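# Pull one staple stick from its box onto the table

## Task

Remove a single stick of staples from the staple box and set it down on the table with its legs pointing downward, placed far enough away that it is clear of both the box's tray and its sleeve.

## Robot and tools

Robot: two arms, left_arm and right_arm. Base positions in the scene frame: left_arm (-0.040, +0.329, +0.040) m, right_arm (-0.005, -0.262, +0.031) m, each yawed very slightly (quat_wxyz about (1, 0, 0, -0.009) and (1, 0, 0, -0.008)). Joint ranges in rad: waist -2.618 to 3.054, shoulder 0 to 3.142, elbow 0 to 3.142 (straight at 2.901), wrist pitch and wrist yaw -1.571 to 1.571, wrist roll -2.094 to 2.094. Each gripper's fingers point along its own +z and spread along its own y. end_effector_position is the spot between the pads, roughly 1 cm short of the fingertips.

Frames: the scene frame has its origin at table-top height, halfway between the nominal bases; +x points out over the table, +y toward the left_arm side, +z up. Arm names do not match image sides. Reported hand positions, quaternions, velocities and targets use the scene frame and may be off by a few cm. Offsets you send are measured along the axes of that arm's current Hand target.

A row is 14 numbers, each in [-1, 1]: dx, dy, dz, rx, ry, rz, opening for left_arm, then the same seven for right_arm. Both arms are always included. The six pose numbers are an offset from the arm's Hand target as it was when the action or move began (not from the previous row); 1.0 equals 0.6 m of travel or 180 degrees; rx, ry, rz form a single rotation vector. Repeating the same offset in a new call moves further. Sending six zeros re-requests the current Hand target. The opening is absolute, not an offset: +1 fully open (0.094 m), -1 closed; 0 means half open, so to keep a gripper as is, repeat its present value.

execute_actions(actions, cameras): actions is a list of actions; each action is a list of up to 15 rows, one per 1/30 s step, and a short list keeps its final row for the remaining steps. Each action lasts 0.5 s. An empty list returns the state plus images. cameras: names from cam_head_left, cam_head_right, cam_left_wrist, cam_right_wrist, or ["all"], or []; an unknown name voids the call.

move(target, speed, blend, opening_speed, grip_force, blocking, cameras): target is one 14-number row, or a list of up to 15 rows that are all offsets from the same starting Hand targets. The gripper travels in a straight line, taking the shorter rotation. speed: m/s, 0.002 to 2.9, default 0.25 (rotation up to twice that in rad/s), one value or one per target. blend: corner rounding in m for a list; 0 stops at each point. opening_speed: rate of opening change per second on the -1..+1 scale, at least 0.2; use it to close gently. grip_force: N per pad, 10 to 50, one value or one per arm; it persists, and lower forces close slowly. blocking=false returns after about 0.5 s while the move continues. Everything is capped at 10 s. The extra move: line reports the ending (done, off_target, moving, held, fault) and limits (paced = pose clipped, held = steps withheld). done means within 10 mm and 2 degrees; it says nothing about contact.

wait(seconds 0 to 10) lets time pass holding commands. stop() brakes a running move. zoom_image(camera, region [x0, y0, x1, y1], at most 504 by 504 pixels) enlarges part of the newest image of that camera. finished_scene(scene) ends the current scene irreversibly; pass its number and make no further call in that reply.

Result lines: end_effector_position and quat; Hand target (the last commanded pose after clipping, the base for next offsets); Tool commands; grip_measured (opening on the -1..+1 scale, reads up to ~2.5 mm wide when empty, a little narrower than a squeezed hard part); Joint positions (last value is opening in m); Joint velocities ("within noise" = still); Joint torques (include arm weight, offsets and noise; entries 1 to 3 wrap at ±28 N m); motor temperatures.

Control behaviour: each step the commanded orientation is clipped to 40 degrees from the measured one. Grippers often rest a few cm short of the command, especially when loaded; resend or add the missing distance. An arm blocked by something keeps pushing until commanded back past its gripper. Grip force jumps to the set limit once squeeze passes about 20 N. Release by commanding an opening well above grip_measured.

Avoid: dropping the stick or releasing it while it moves; fast contacts or targets set deep into the table, box or fixed things; the two grippers, housings or wrist cameras touching (the clearance check does not catch these) or one gripper closing on the other's fingers; strain on camera cables; paths passing near an arm's own base (go around); long stretched-out holds or unreachable targets, which heat motors (MOTOR HOT at 75 °C, arm folds at 90 °C, collapses at 100 °C); anything leaving the table. Loose objects may get nudged occasionally; check with cameras before finishing.

Cameras: cam_head_left and cam_head_right 504x504 pinhole with radial distortion; cam_left_wrist and cam_right_wrist 672x504 fisheye.

Each tool is called after "Request:" as name(argument=value, ...) on one line, values as JSON.

## Session

Request:
execute_actions(actions=[])

Scene clock: 0.00 s.
left_arm: end_effector_position=(+0.2830, +0.1684, +0.1489) grip_measured=+1.000 end_effector_quat_wxyz=(+0.469, +0.169, +0.857, -0.133) | right_arm: end_effector_position=(+0.3118, -0.0860, +0.2013) grip_measured=+1.000 end_effector_quat_wxyz=(+0.365, -0.099, +0.923, +0.066)
Joint positions: left_arm=[-0.442 1.218 0.454 0.212 0.008 -0.075 0.094] | right_arm=[0.634 1.279 0.967 -0.526 0.226 0.317 0.094]
Joint velocities: within noise
Joint torques (N m): no reading
Motor temperatures (°C): left_arm=[27 28 42 26 24 27 24] | right_arm=[26 28 33 27 23 25 25]
Heat: left arm: 42 °C; right arm: 33 °C.
Hand target: left_arm +0.2833, +0.1682, +0.1513; +0.470, +0.169, +0.856, -0.133 | right_arm +0.3119, -0.0868, +0.2050; +0.368, -0.098, +0.922, +0.065
Tool commands: left_gripper/opening=+1.0 right_gripper/opening=+1.0

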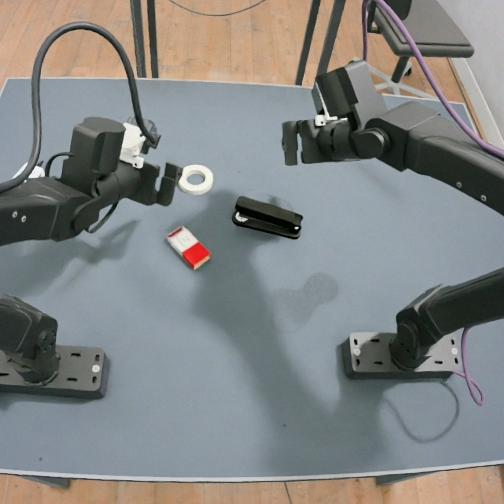

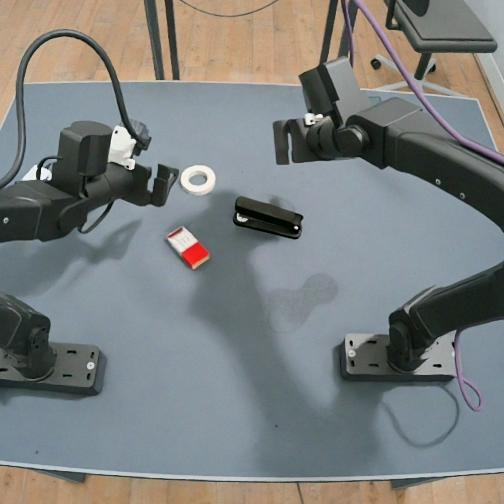

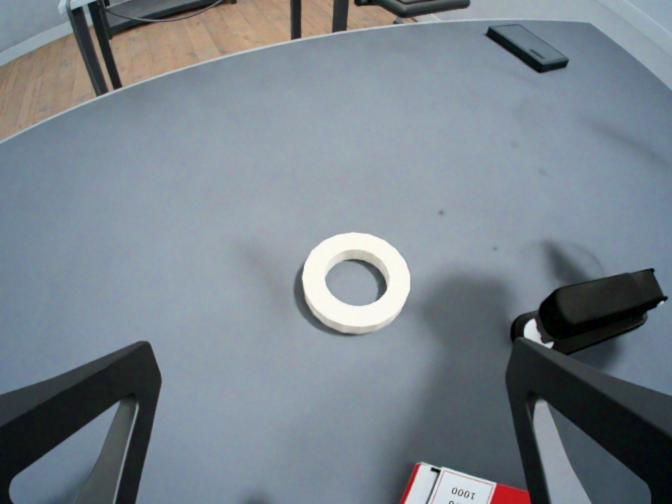

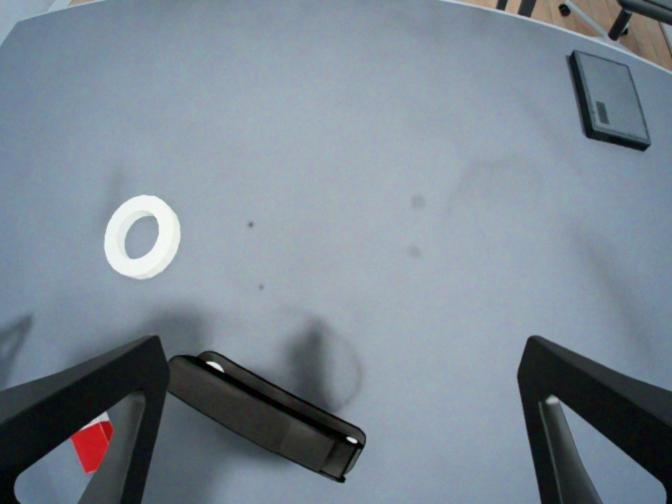

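Request:
zoom_image(camera="cam_head_left", region=[140, 200, 240, 300])

Request:
zoom_image(camera="cam_left_wrist", region=[380, 404, 580, 504])

Scaled by 5.040 from the camera's 504x504 image, which has a finer 720x720 frame.

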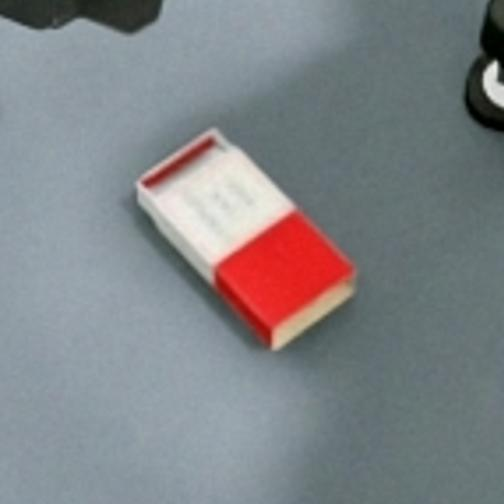

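Scaled by 2.520 from the camera's 672x504 image, which has a finer 960x720 frame.

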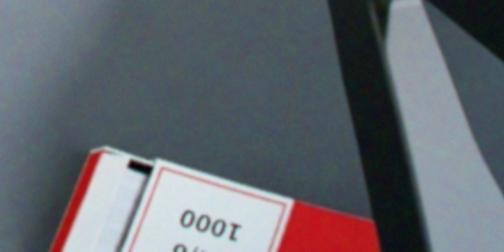

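Request:
move(target=[0.018,-0.186,-0.223,-0.089,0.314,-0.113,1,0.093,-0.079,-0.083,0.0425,0.241,0.064,1], cameras=["all"])

Scene clock: 3.93 s.
left_arm: end_effector_position=(+0.1298, +0.1237, +0.2198) grip_measured=+1.000 end_effector_quat_wxyz=(+0.007, +0.001, +1.000, -0.004) | right_arm: end_effector_position=(+0.2468, -0.1498, +0.1966) grip_measured=+1.000 end_effector_quat_wxyz=(+0.003, -0.005, +1.000, +0.000)
Joint positions: left_arm=[-0.87 1.552 1.501 -1.505 -0.006 -0.886 0.094] | right_arm=[0.435 1.586 1.479 -1.458 0.002 0.407 0.094]
Joint torques (N m): left_arm=[-0.35 -4.31 6.79 0.27 0.08 -0.08] | right_arm=[-0.76 -4.67 9.35 0.09 -0.07 0.03]
Heat: left arm: 43 °C; right arm: 34 °C.
Hand target: left_arm +0.1300, +0.1205, +0.2196; +0.001, +0.000, +1.000, +0.000 | right_arm +0.2500, -0.1499, +0.1998; -0.001, +0.000, +1.000, +0.000
Off the commanded pose: left_arm 0.003 m, 1 deg | right_arm 0.005 m, 1 deg.
move: done

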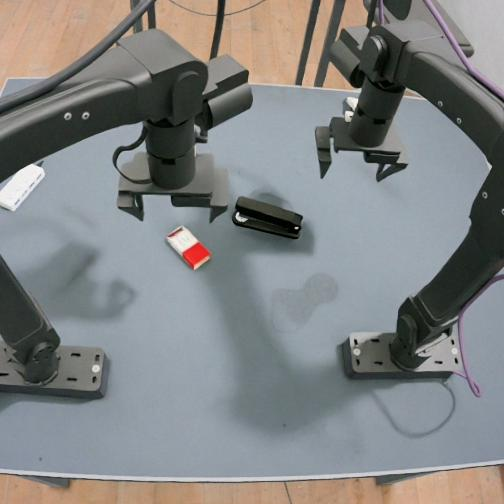

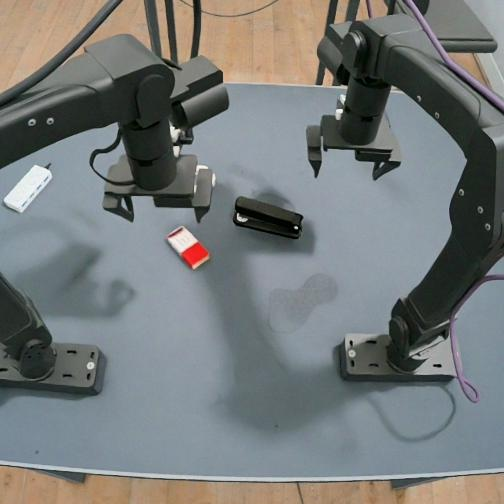

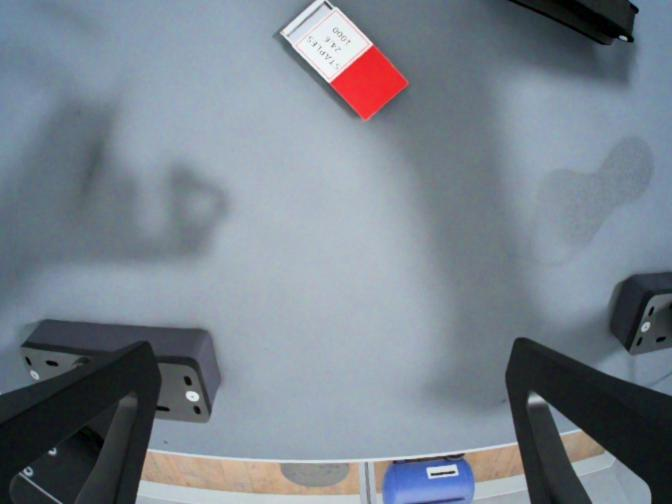

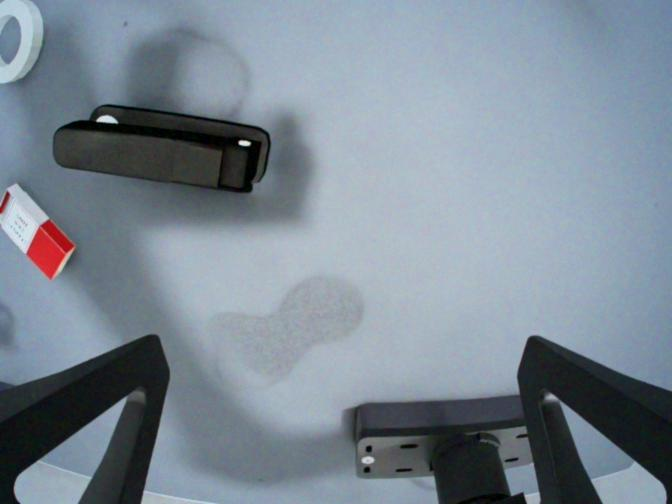

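Request:
zoom_image(camera="cam_left_wrist", region=[260, 0, 430, 128])

Request:
zoom_image(camera="cam_right_wrist", region=[0, 170, 140, 290])

Scaled by 2.965 from the camera's 672x504 image, which has a finer 960x720 frame.

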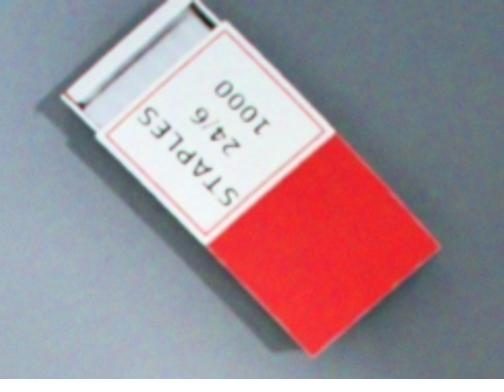

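Scaled by 3.600 from the camera's 672x504 image, which has a finer 960x720 frame.

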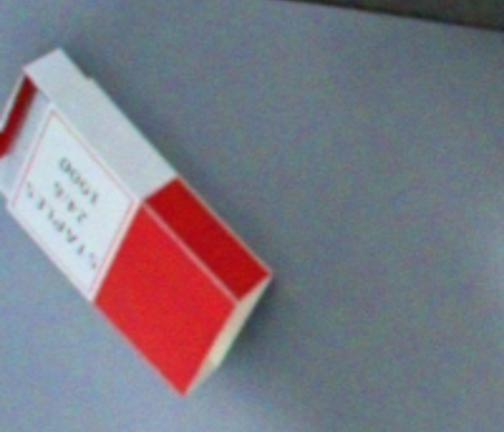

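Request:
move(target=[-0.177,0.044,0.166,0,0,-0.233,1,0.225,0.30,0.133,-0.0915,-0.2385,-0.221,1], cameras=["all"])

Scene clock: 8.40 s.
left_arm: end_effector_position=(+0.2372, +0.1451, +0.1307) grip_measured=+1.000 end_effector_quat_wxyz=(+0.009, -0.353, +0.936, -0.012) | right_arm: end_effector_position=(+0.1145, +0.0340, +0.1288) grip_measured=+1.000 end_effector_quat_wxyz=(+0.355, -0.326, +0.863, +0.149)
Joint positions: left_arm=[-0.572 1.782 1.399 -1.157 -0.001 -1.312 0.094] | right_arm=[1.457 1.221 0.63 -0.315 0.464 0.555 0.094]
Joint torques (N m): left_arm=[0.21 -6.46 4.79 0.46 0.04 -0.08] | right_arm=[0.49 -2.65 5.5 1.58 0.32 -0.05]
Heat: left arm: 43 °C; right arm: 34 °C.
Hand target: left_arm +0.2364, +0.1467, +0.1203; +0.001, -0.358, +0.934, -0.001 | right_arm +0.1149, +0.0301, +0.1203; +0.357, -0.331, +0.863, +0.138
Off the commanded pose: left_arm 0.011 m, 2 deg | right_arm 0.009 m, 1 deg.
move: off_target (left_arm)

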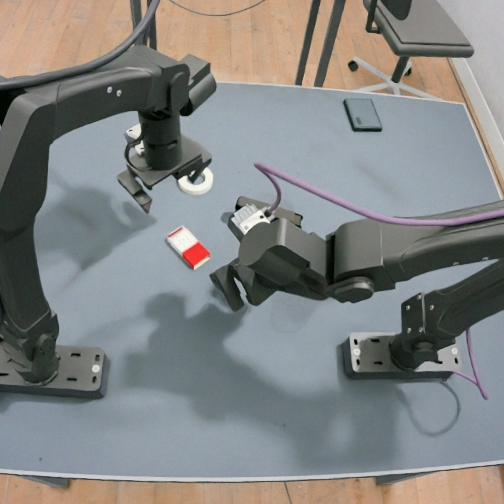

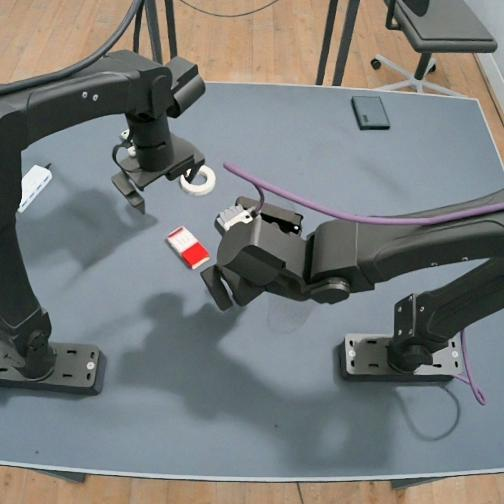

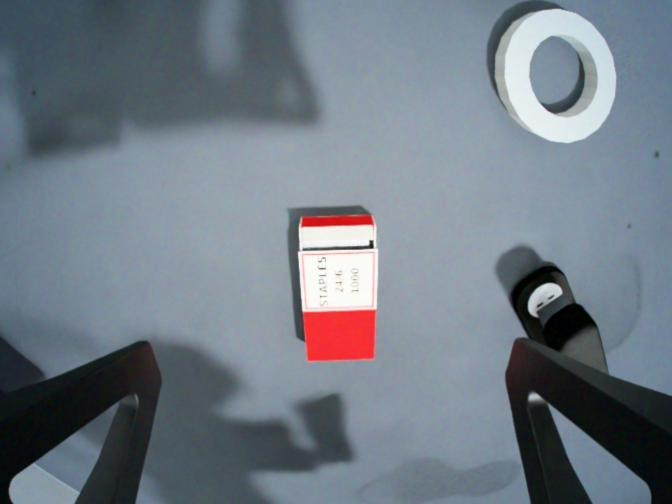

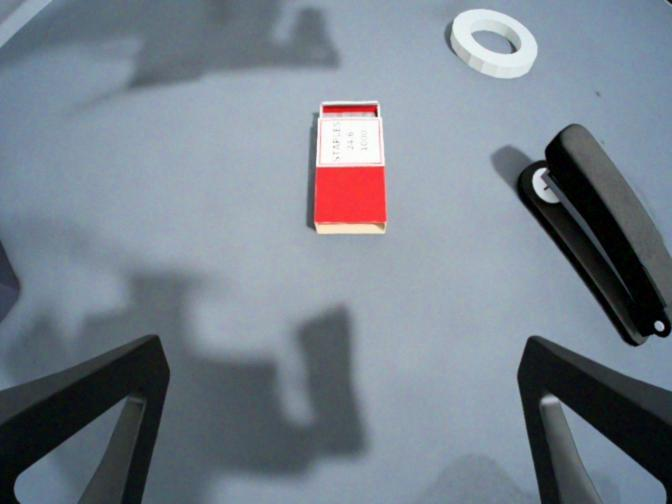

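Request:
move(target=[0.016,0,0.138,0,0,0,1,0,-0.004,0.15,0,0,0,1], cameras=["all"])

Scene clock: 10.23 s.
left_arm: end_effector_position=(+0.2311, +0.1403, +0.0450) grip_measured=+1.000 end_effector_quat_wxyz=(+0.005, -0.356, +0.934, -0.008) | right_arm: end_effector_position=(+0.1611, +0.0714, +0.0619) grip_measured=+1.000 end_effector_quat_wxyz=(+0.357, -0.331, +0.862, +0.142)
Joint positions: left_arm=[-0.593 1.882 1.17 -0.839 0.001 -1.34 0.094] | right_arm=[1.301 1.594 0.607 0.129 0.372 0.412 0.094]
Joint torques (N m): left_arm=[-0.34 -7.17 4.75 0.44 0.02 -0.08] | right_arm=[-0.68 -4.18 6.11 1.74 0.13 -0.05]
Heat: left arm: 43 °C; right arm: 34 °C.
Hand target: left_arm +0.2294, +0.1402, +0.0375; +0.001, -0.357, +0.934, -0.001 | right_arm +0.1637, +0.0709, +0.0567; +0.357, -0.331, +0.863, +0.138
Off the commanded pose: left_arm 0.008 m, 1 deg | right_arm 0.006 m, 1 deg.
move: done

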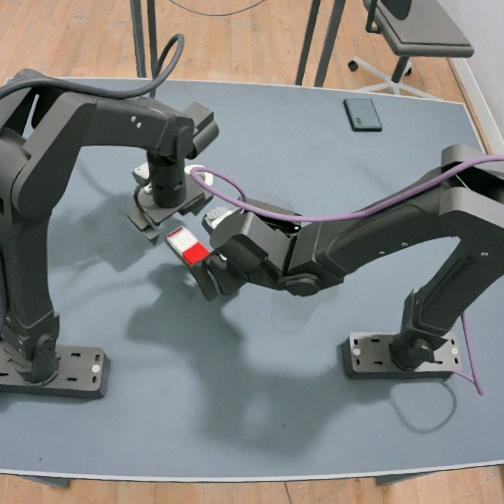

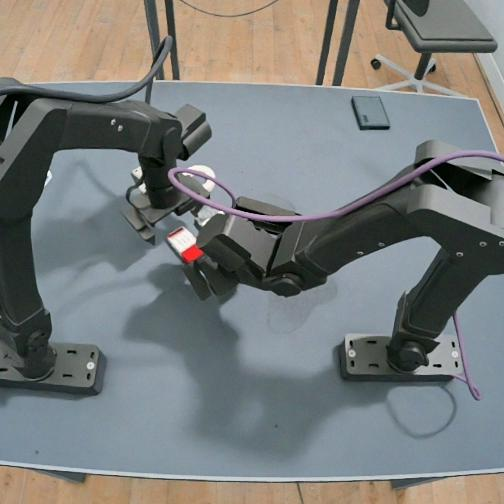

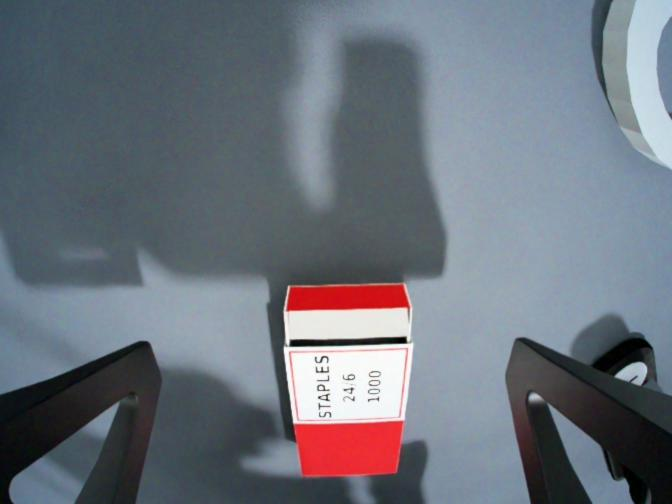

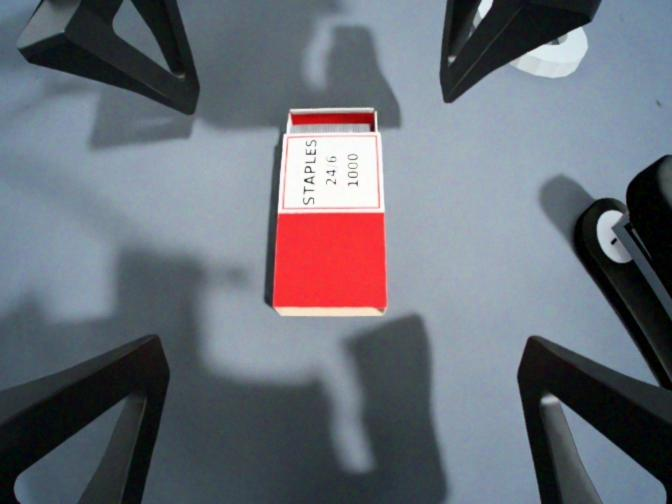

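Request:
move(target=[0,-0.005,0.045,0,0,0,1,0.0035,0.006,0.095,0,0,0,1], cameras=["all"], speed=0.12)

Scene clock: 12.63 s.
left_arm: end_effector_position=(+0.2363, +0.1367, +0.0214) grip_measured=+1.000 end_effector_quat_wxyz=(+0.008, -0.357, +0.934, -0.013) | right_arm: end_effector_position=(+0.1853, +0.0949, +0.0172) grip_measured=+1.000 end_effector_quat_wxyz=(+0.355, -0.331, +0.863, +0.138)
Joint positions: left_arm=[-0.593 1.939 1.141 -0.743 0.001 -1.343 0.094] | right_arm=[1.244 1.857 0.67 0.335 0.338 0.367 0.094]
Joint torques (N m): left_arm=[-0.47 -7.01 4.18 0.49 0.02 -0.07] | right_arm=[-0.8 -5.37 7.16 1.65 0.1 -0.07]
Heat: left arm: 43 °C; right arm: 34 °C.
Hand target: left_arm +0.2314, +0.1380, +0.0104; +0.001, -0.357, +0.934, -0.001 | right_arm +0.1900, +0.0996, +0.0148; +0.357, -0.331, +0.863, +0.138
Off the commanded pose: left_arm 0.012 m, 2 deg | right_arm 0.007 m, 0 deg.
move: off_target (left_arm)

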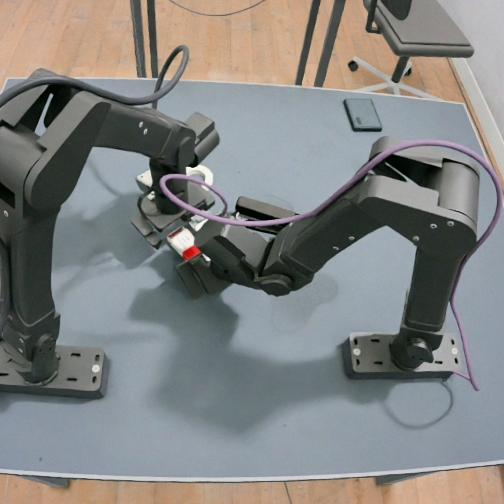

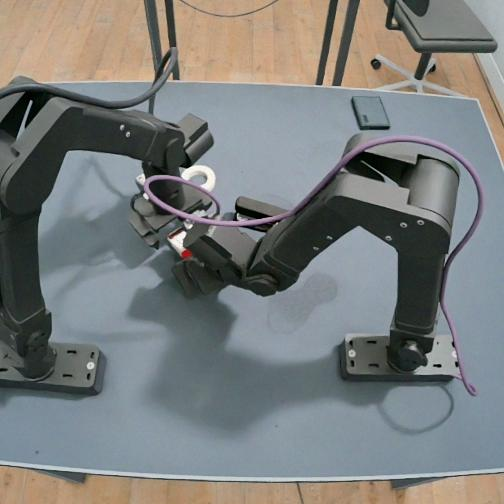

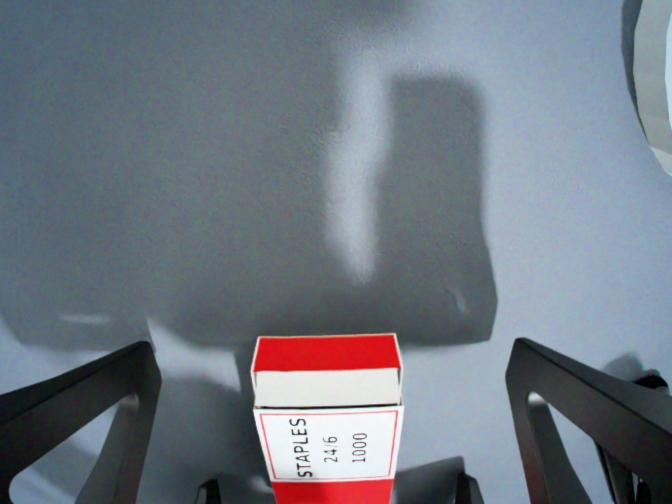

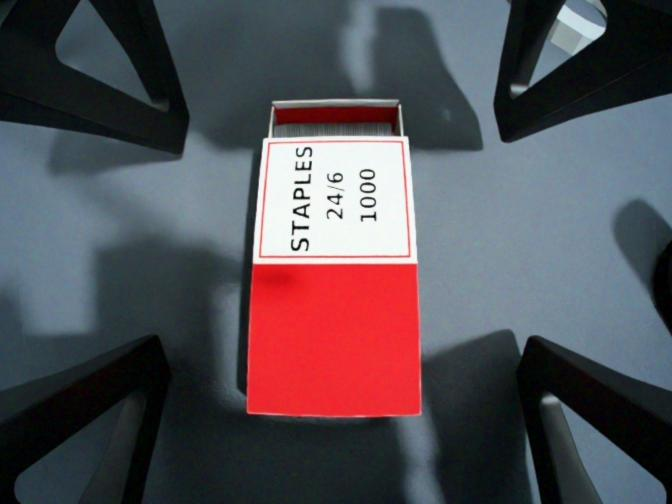

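Request:
move(target=[-0.006,0.003,0.009,0,0,0,1,0,0.005,0,0,0,0,1], speed=0.1)

Request:
move(target=[0,0,0,0,0,0,-0.3,0,0,0,0,0,0,-0.35], cameras=["all"], opening_speed=1.5)

Scene clock: 13.93 s.
left_arm: end_effector_position=(+0.2367, +0.1364, +0.0174) grip_measured=+1.000 end_effector_quat_wxyz=(+0.009, -0.357, +0.934, -0.015) | right_arm: end_effector_position=(+0.1853, +0.0949, +0.0172) grip_measured=+1.000 end_effector_quat_wxyz=(+0.355, -0.331, +0.863, +0.138)
Joint positions: left_arm=[-0.593 1.945 1.131 -0.722 0.001 -1.341 0.094] | right_arm=[1.244 1.857 0.67 0.335 0.338 0.367 0.094]
Joint torques (N m): left_arm=[0.42 -6.8 3.99 0.48 0.02 0.04] | right_arm=[0.08 -5.15 7.72 1.59 0.15 -0.01]
Heat: left arm: 43 °C; right arm: 34 °C.
Hand target: left_arm +0.2330, +0.1417, +0.0051; +0.001, -0.358, +0.934, -0.001 | right_arm +0.1880, +0.1018, +0.0148; +0.357, -0.331, +0.863, +0.138
Off the commanded pose: left_arm 0.014 m, 2 deg | right_arm 0.008 m, 0 deg.
move: off_target (left_arm)

Scene clock: 15.03 s.
left_arm: end_effector_position=(+0.2368, +0.1363, +0.0174) grip_measured=-0.258 end_effector_quat_wxyz=(+0.010, -0.357, +0.934, -0.015) | right_arm: end_effector_position=(+0.1853, +0.0949, +0.0172) grip_measured=-0.248 end_effector_quat_wxyz=(+0.355, -0.331, +0.863, +0.138)
Joint positions: left_arm=[-0.593 1.945 1.131 -0.721 0.001 -1.341 0.035] | right_arm=[1.244 1.857 0.67 0.335 0.338 0.367 0.035]
Joint torques (N m): left_arm=[0.42 -6.8 4 0.49 0.02 0.04] | right_arm=[0.08 -5.16 7.72 1.59 0.15 -0.01]
Heat: left arm: 43 °C; right arm: 34 °C.
Hand target: left_arm +0.2330, +0.1417, +0.0051; +0.001, -0.358, +0.934, -0.001 | right_arm +0.1880, +0.1018, +0.0148; +0.357, -0.331, +0.863, +0.137
Off the commanded pose: left_arm 0.014 m, 2 deg | right_arm 0.008 m, 0 deg.
move: off_target (left_arm)

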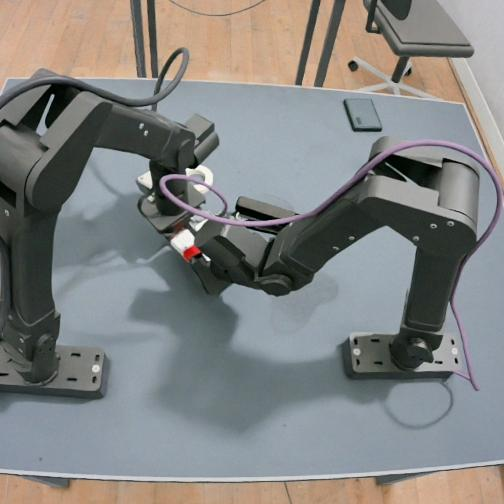

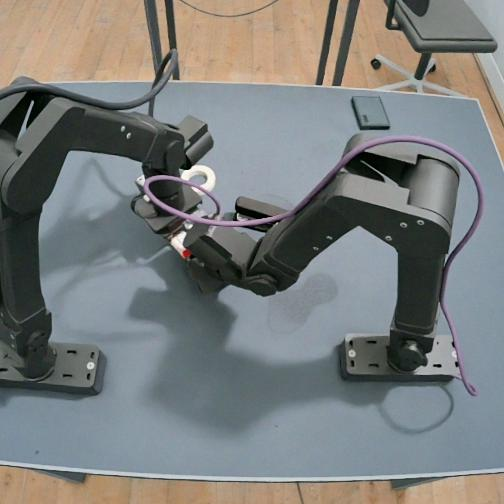

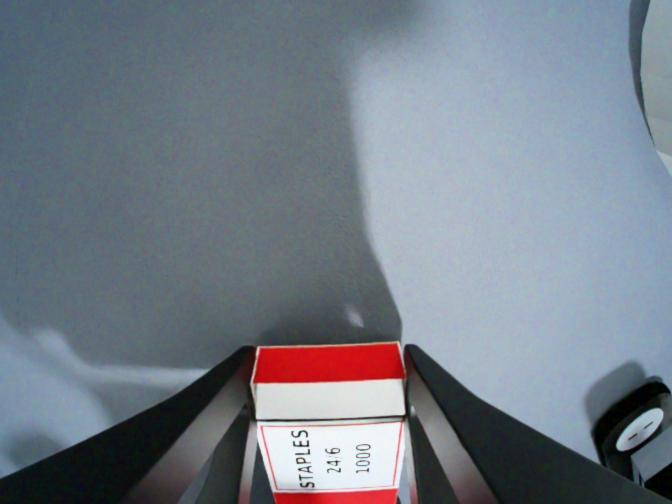

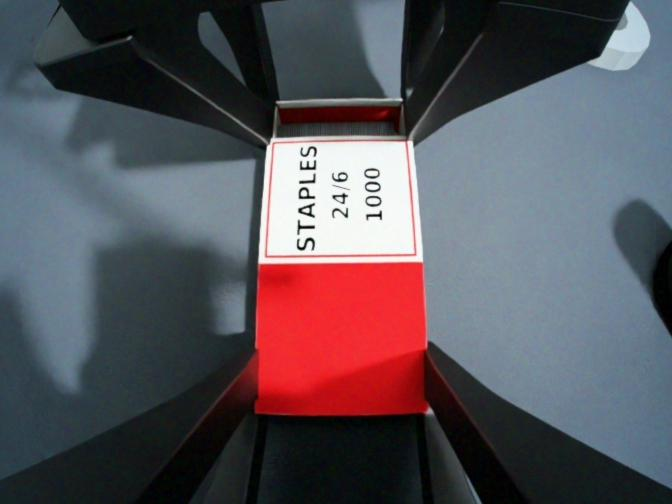

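Request:
move(target=[-0.05,0,-0.008,0,0,0,-0.34,0,0,0,0,0,0,-0.34], cameras=["all"], speed=0.06, grip_force=18)

Scene clock: 16.20 s.
left_arm: end_effector_position=(+0.2431, +0.1454, +0.0189) grip_measured=-0.242 end_effector_quat_wxyz=(-0.020, -0.355, +0.934, -0.028) | right_arm: end_effector_position=(+0.1884, +0.1039, +0.0229) grip_measured=-0.227 end_effector_quat_wxyz=(+0.364, -0.330, +0.858, +0.148)
Joint positions: left_arm=[-0.525 1.955 1.151 -0.747 0.066 -1.27 0.036] | right_arm=[1.244 1.866 0.687 0.358 0.337 0.36 0.036]
Joint torques (N m): left_arm=[1.83 -6.58 5.83 0.4 -0.67 0.19] | right_arm=[0.06 -5.91 6.3 1.41 0.15 0.05]
Heat: left arm: 43 °C; right arm: 34 °C.
Hand target: left_arm +0.2553, +0.1618, +0.0098; +0.001, -0.358, +0.934, -0.001 | right_arm +0.1881, +0.1019, +0.0149; +0.357, -0.331, +0.863, +0.138
Off the commanded pose: left_arm 0.022 m, 4 deg | right_arm 0.008 m, 2 deg.
grip_force (N): 18, 18
move: off_target (left_arm)

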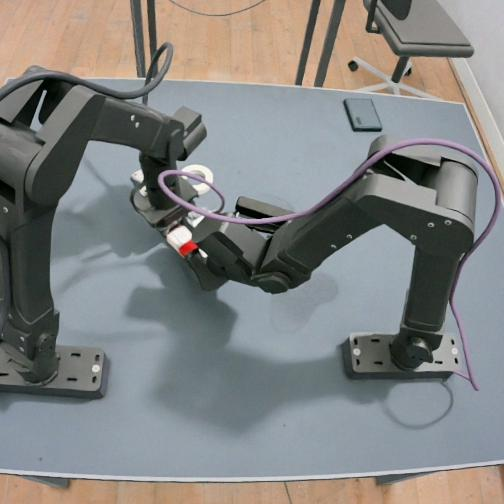

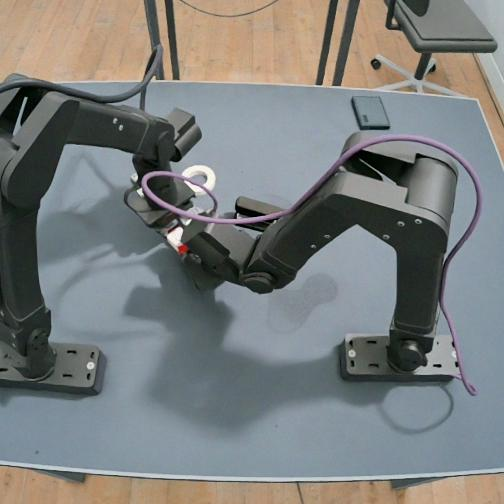

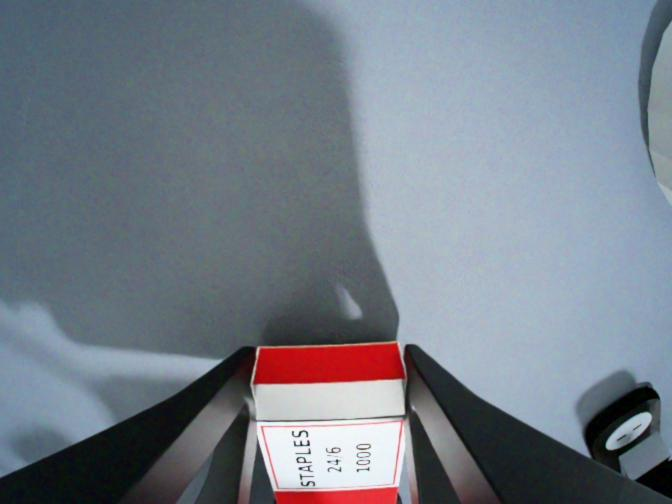

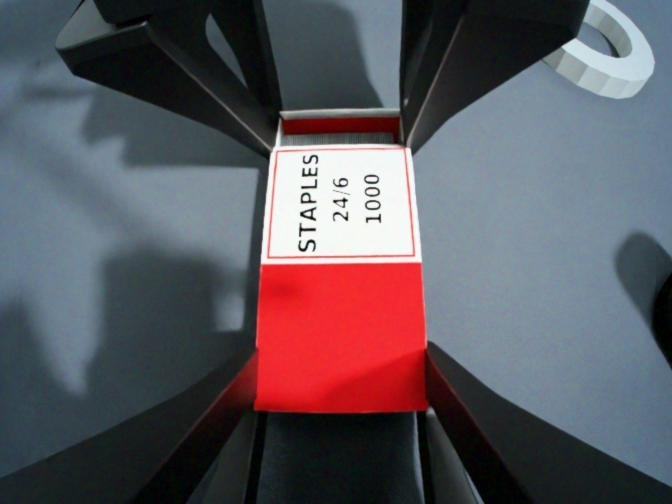

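Request:
move(target=[[0.035,-0.003,0,0,0,0,-0.34,0,0,0,0,0,0,-0.34],[0.03,-0.003,0,0,0,0,-0.1,0,0,0,0,0,0,-0.34],[0.025,-0.003,0,0,0,0,-0.1,0,0,0,0,0,0,-0.34]], cameras=["all"], speed=0.06)

Scene clock: 18.60 s.
left_arm: end_effector_position=(+0.2436, +0.1456, +0.0186) grip_measured=-0.102 end_effector_quat_wxyz=(+0.000, -0.357, +0.934, -0.014) | right_arm: end_effector_position=(+0.1879, +0.1032, +0.0220) grip_measured=-0.227 end_effector_quat_wxyz=(+0.362, -0.329, +0.859, +0.147)
Joint positions: left_arm=[-0.55 1.955 1.151 -0.744 0.017 -1.299 0.042] | right_arm=[1.244 1.866 0.687 0.353 0.336 0.363 0.036]
Joint torques (N m): left_arm=[0.4 -7.05 4.97 0.43 -0.16 0.04] | right_arm=[0.06 -5.89 6.3 1.45 0.16 0.02]
Heat: left arm: 43 °C; right arm: 34 °C.
Hand target: left_arm +0.2453, +0.1505, +0.0098; +0.001, -0.358, +0.934, -0.001 | right_arm +0.1880, +0.1019, +0.0149; +0.357, -0.331, +0.863, +0.138
Off the commanded pose: left_arm 0.010 m, 2 deg | right_arm 0.007 m, 1 deg.
grip_force (N): 18, 18
move: done; target 2's new opening was sent with left_arm's hand 0.011 m and 2 deg from that target

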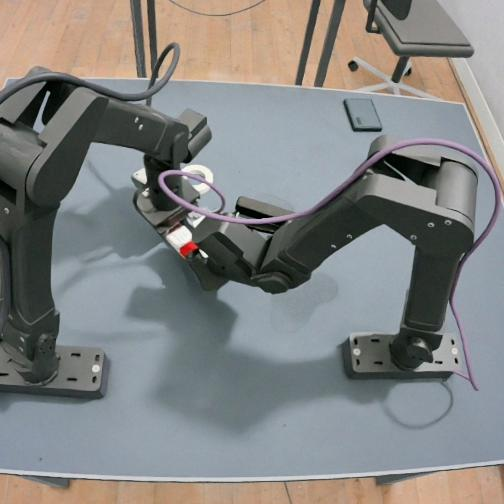

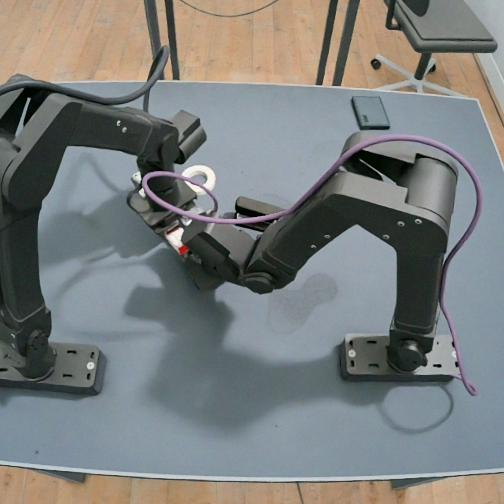

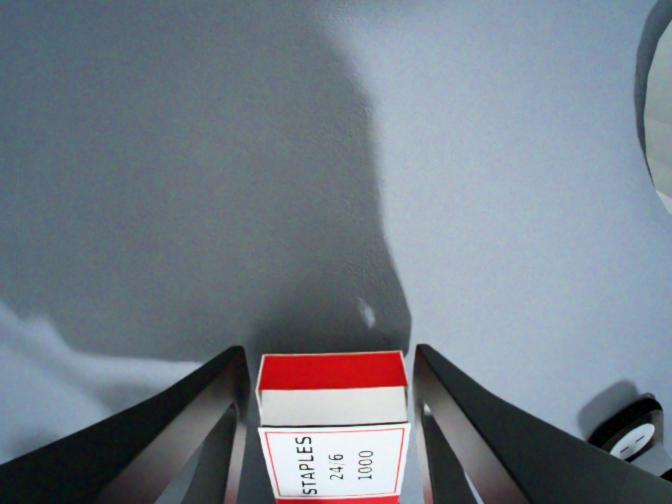

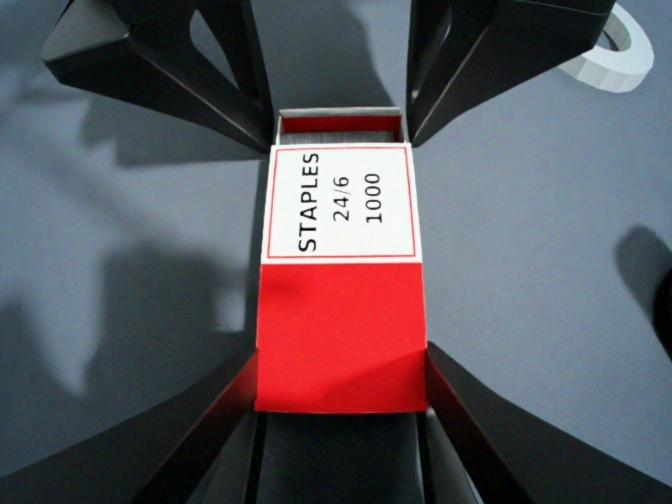

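Request:
move(target=[-0.018,-0.002,0.002,0,0,0,-0.1,0,0,0,0,0,0,-0.34], cameras=["cam_right_wrist","cam_left_wrist"], speed=0.06, grip_force=[18,14])

Scene clock: 19.63 s.
left_arm: end_effector_position=(+0.2492, +0.1543, +0.0152) grip_measured=-0.102 end_effector_quat_wxyz=(-0.002, -0.358, +0.934, -0.011) | right_arm: end_effector_position=(+0.1877, +0.1034, +0.0219) grip_measured=-0.224 end_effector_quat_wxyz=(+0.362, -0.330, +0.859, +0.148)
Joint positions: left_arm=[-0.52 1.969 1.156 -0.743 0.017 -1.27 0.042] | right_arm=[1.244 1.866 0.687 0.353 0.334 0.363 0.036]
Joint torques (N m): left_arm=[0.34 -6.94 5.98 0.39 -0.15 0.03] | right_arm=[0.06 -5.89 6.3 1.45 0.18 0.02]
Heat: left arm: 43 °C; right arm: 34 °C.
Hand target: left_arm +0.2543, +0.1568, +0.0087; +0.001, -0.358, +0.934, -0.001 | right_arm +0.1880, +0.1019, +0.0149; +0.357, -0.331, +0.863, +0.138
Off the commanded pose: left_arm 0.009 m, 1 deg | right_arm 0.007 m, 1 deg.
grip_force (N): 18, 14
move: done
Images, in order (width x height): cam_left_wrist 672x504, cam_right_wrist 672x504.

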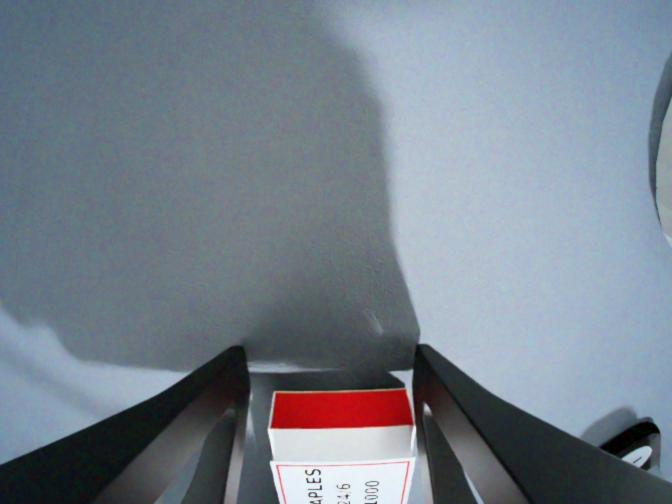

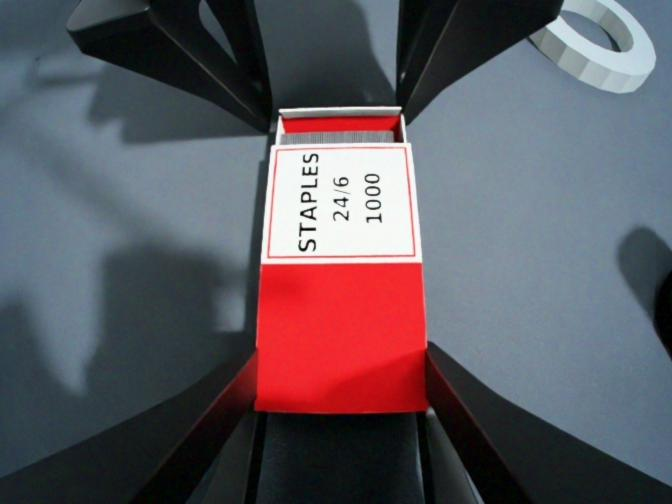

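Request:
move(target=[[0,0,0,0,0,0,-0.34,0,0,0,0,0,0,-0.34],[-0.03,0,-0.004,0,0,0,-0.34,0,0,0,0,0,0,-0.34]], cameras=["cam_right_wrist","cam_left_wrist"], speed=0.06)

Scene clock: 21.97 s.
left_arm: end_effector_position=(+0.2659, +0.1652, +0.0182) grip_measured=-0.338 end_effector_quat_wxyz=(+0.003, -0.359, +0.933, -0.016) | right_arm: end_effector_position=(+0.1876, +0.1032, +0.0217) grip_measured=-0.224 end_effector_quat_wxyz=(+0.361, -0.330, +0.859, +0.148)
Joint positions: left_arm=[-0.469 1.981 1.188 -0.75 0.016 -1.221 0.031] | right_arm=[1.244 1.866 0.687 0.352 0.334 0.363 0.036]
Joint torques (N m): left_arm=[0.21 -7.05 6.06 0.3 -0.14 0.04] | right_arm=[0.06 -5.89 6.31 1.46 0.18 0.02]
Heat: left arm: 43 °C; right arm: 34 °C.
Hand target: left_arm +0.2676, +0.1688, +0.0111; +0.001, -0.358, +0.934, -0.001 | right_arm +0.1880, +0.1019, +0.0149; +0.357, -0.331, +0.863, +0.138
Off the commanded pose: left_arm 0.008 m, 2 deg | right_arm 0.007 m, 1 deg.
grip_force (N): 18, 14
move: done
Images, in order (width x height): cam_left_wrist 672x504, cam_right_wrist 672x504.

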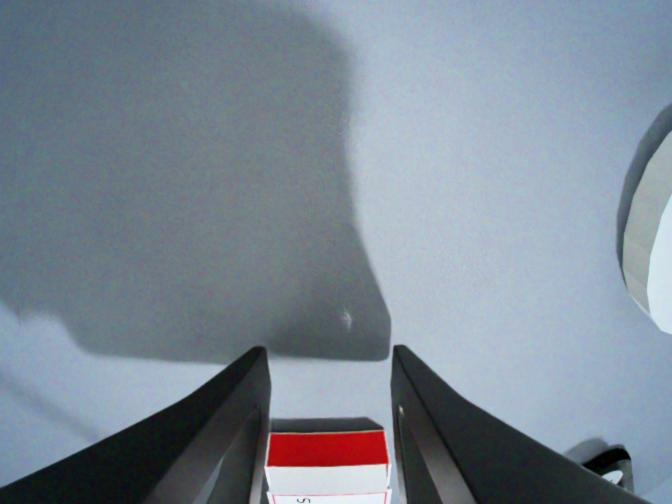

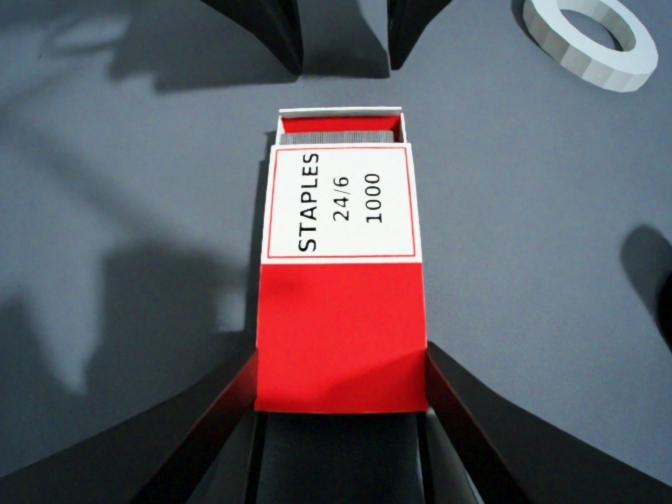

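Request:
move(target=[[-0.003,0,0,0,0,0,-0.1,0,0,0,0,0,0,-0.34],[0.055,0,0.005,0,0,0,-0.1,0,0,0,0,0,0,-0.34]], cameras=["cam_right_wrist","cam_left_wrist"], speed=0.06, grip_force=[40,12])

Scene clock: 24.07 s.
left_arm: end_effector_position=(+0.2494, +0.1478, +0.0138) grip_measured=-0.102 end_effector_quat_wxyz=(+0.006, -0.358, +0.934, -0.006) | right_arm: end_effector_position=(+0.1871, +0.1023, +0.0207) grip_measured=-0.222 end_effector_quat_wxyz=(+0.359, -0.331, +0.860, +0.146)
Joint positions: left_arm=[-0.546 1.981 1.168 -0.741 -0.003 -1.298 0.042] | right_arm=[1.244 1.866 0.687 0.346 0.333 0.363 0.037]
Joint torques (N m): left_arm=[-0.87 -8.95 3.64 0.45 0.06 -0.11] | right_arm=[0.08 -5.86 6.31 1.51 0.19 0.02]
Heat: left arm: 43 °C; right arm: 34 °C.
Hand target: left_arm +0.2430, +0.1468, +0.0080; +0.001, -0.358, +0.934, -0.001 | right_arm +0.1880, +0.1019, +0.0149; +0.357, -0.331, +0.863, +0.138
Off the commanded pose: left_arm 0.009 m, 1 deg | right_arm 0.006 m, 1 deg.
grip_force (N): 40, 12
move: done
Images, in order (width x height): cam_left_wrist 672x504, cam_right_wrist 672x504.

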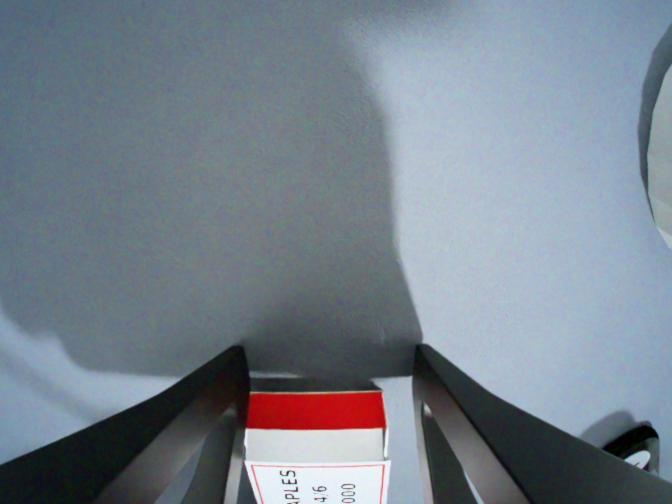

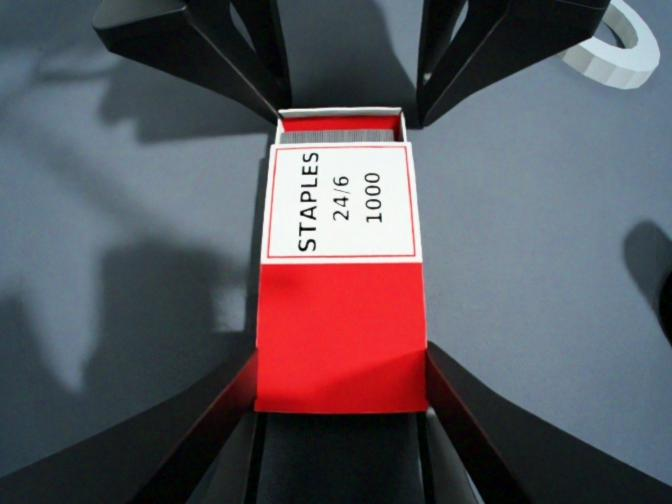

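Request:
move(target=[[0.009,0.009,0.002,0,0,0,-0.1,0,0,0,0,0,0,-0.34],[0.009,0.009,0.002,0,0,0,-0.36,0,0,0,0,0,0,-0.34]], cameras=["cam_right_wrist","cam_left_wrist"], speed=0.06)

Scene clock: 25.80 s.
left_arm: end_effector_position=(+0.2465, +0.1510, +0.0121) grip_measured=-0.336 end_effector_quat_wxyz=(+0.014, -0.359, +0.933, +0.000) | right_arm: end_effector_position=(+0.1871, +0.1021, +0.0206) grip_measured=-0.222 end_effector_quat_wxyz=(+0.359, -0.331, +0.860, +0.146)
Joint positions: left_arm=[-0.554 1.972 1.146 -0.728 -0.023 -1.307 0.031] | right_arm=[1.244 1.866 0.687 0.345 0.333 0.363 0.037]
Joint torques (N m): left_arm=[-1.17 -9.54 2.89 0.46 0.27 -0.13] | right_arm=[0.06 -5.87 6.31 1.52 0.19 0.02]
Heat: left arm: 43 °C; right arm: 34 °C.
Hand target: left_arm +0.2354, +0.1472, +0.0069; +0.001, -0.358, +0.934, -0.001 | right_arm +0.1880, +0.1019, +0.0149; +0.357, -0.331, +0.863, +0.138
Off the commanded pose: left_arm 0.013 m, 2 deg | right_arm 0.006 m, 1 deg.
grip_force (N): 40, 12
move: off_target (left_arm); target 2's new opening was sent with left_arm's hand 0.015 m and 2 deg from that target
Images, in order (width x height): cam_left_wrist 672x504, cam_right_wrist 672x504.

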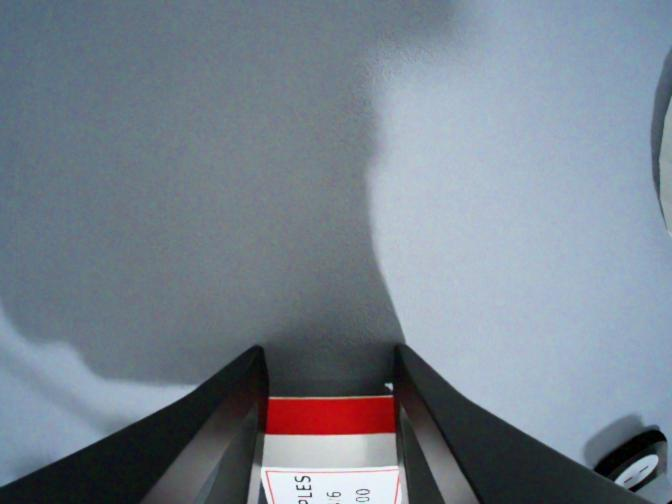

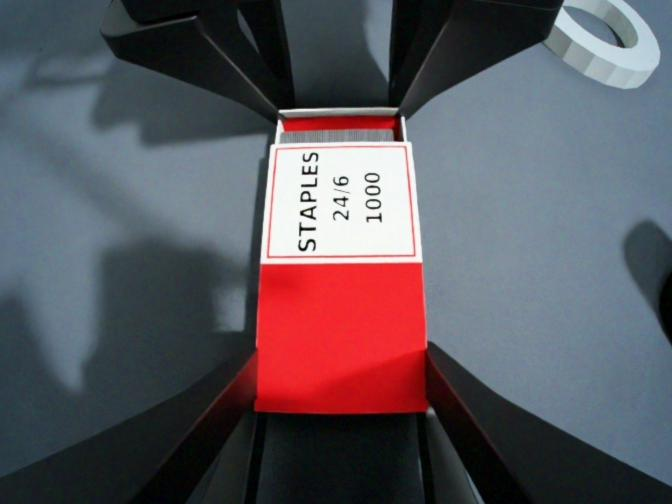

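Request:
move(target=[[0,0,0,0,0,0,-0.1,0,0,0,0,0,0,-0.34],[0.009,0,0.0,0,0,0,-0.1,0,0,0,0,0,0,-0.34],[0.009,0,0.0,0,0,0,-0.36,0,0,0,0,0,0,-0.34]], cameras=["cam_right_wrist","cam_left_wrist"], speed=0.06)

Scene clock: 28.03 s.
left_arm: end_effector_position=(+0.2428, +0.1468, +0.0121) grip_measured=-0.250 end_effector_quat_wxyz=(+0.016, -0.359, +0.933, +0.001) | right_arm: end_effector_position=(+0.1872, +0.1020, +0.0206) grip_measured=-0.222 end_effector_quat_wxyz=(+0.359, -0.331, +0.860, +0.145)
Joint positions: left_arm=[-0.572 1.969 1.141 -0.727 -0.027 -1.324 0.035] | right_arm=[1.244 1.866 0.687 0.345 0.334 0.363 0.037]
Joint torques (N m): left_arm=[-0.98 -9.58 2.81 0.47 0.31 -0.12] | right_arm=[0.06 -5.87 6.31 1.52 0.18 0.03]
Heat: left arm: 43 °C; right arm: 34 °C.
Hand target: left_arm +0.2314, +0.1436, +0.0069; +0.001, -0.358, +0.934, -0.001 | right_arm +0.1880, +0.1018, +0.0149; +0.357, -0.331, +0.863, +0.138
Off the commanded pose: left_arm 0.013 m, 2 deg | right_arm 0.006 m, 1 deg.
grip_force (N): 40, 12
move: off_target (left_arm); target 3's new opening was sent with left_arm's hand 0.014 m and 2 deg from that target
Images, in order (width x height): cam_left_wrist 672x504, cam_right_wrist 672x504.

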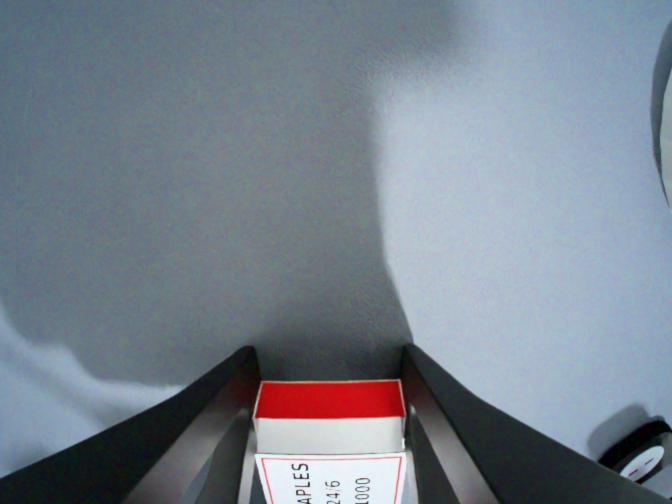

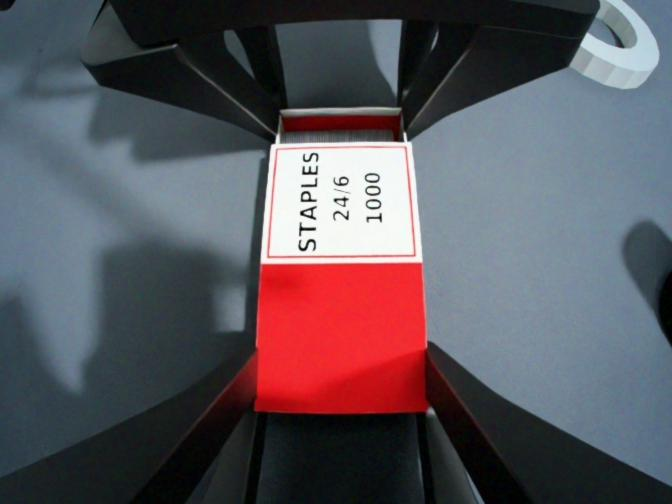

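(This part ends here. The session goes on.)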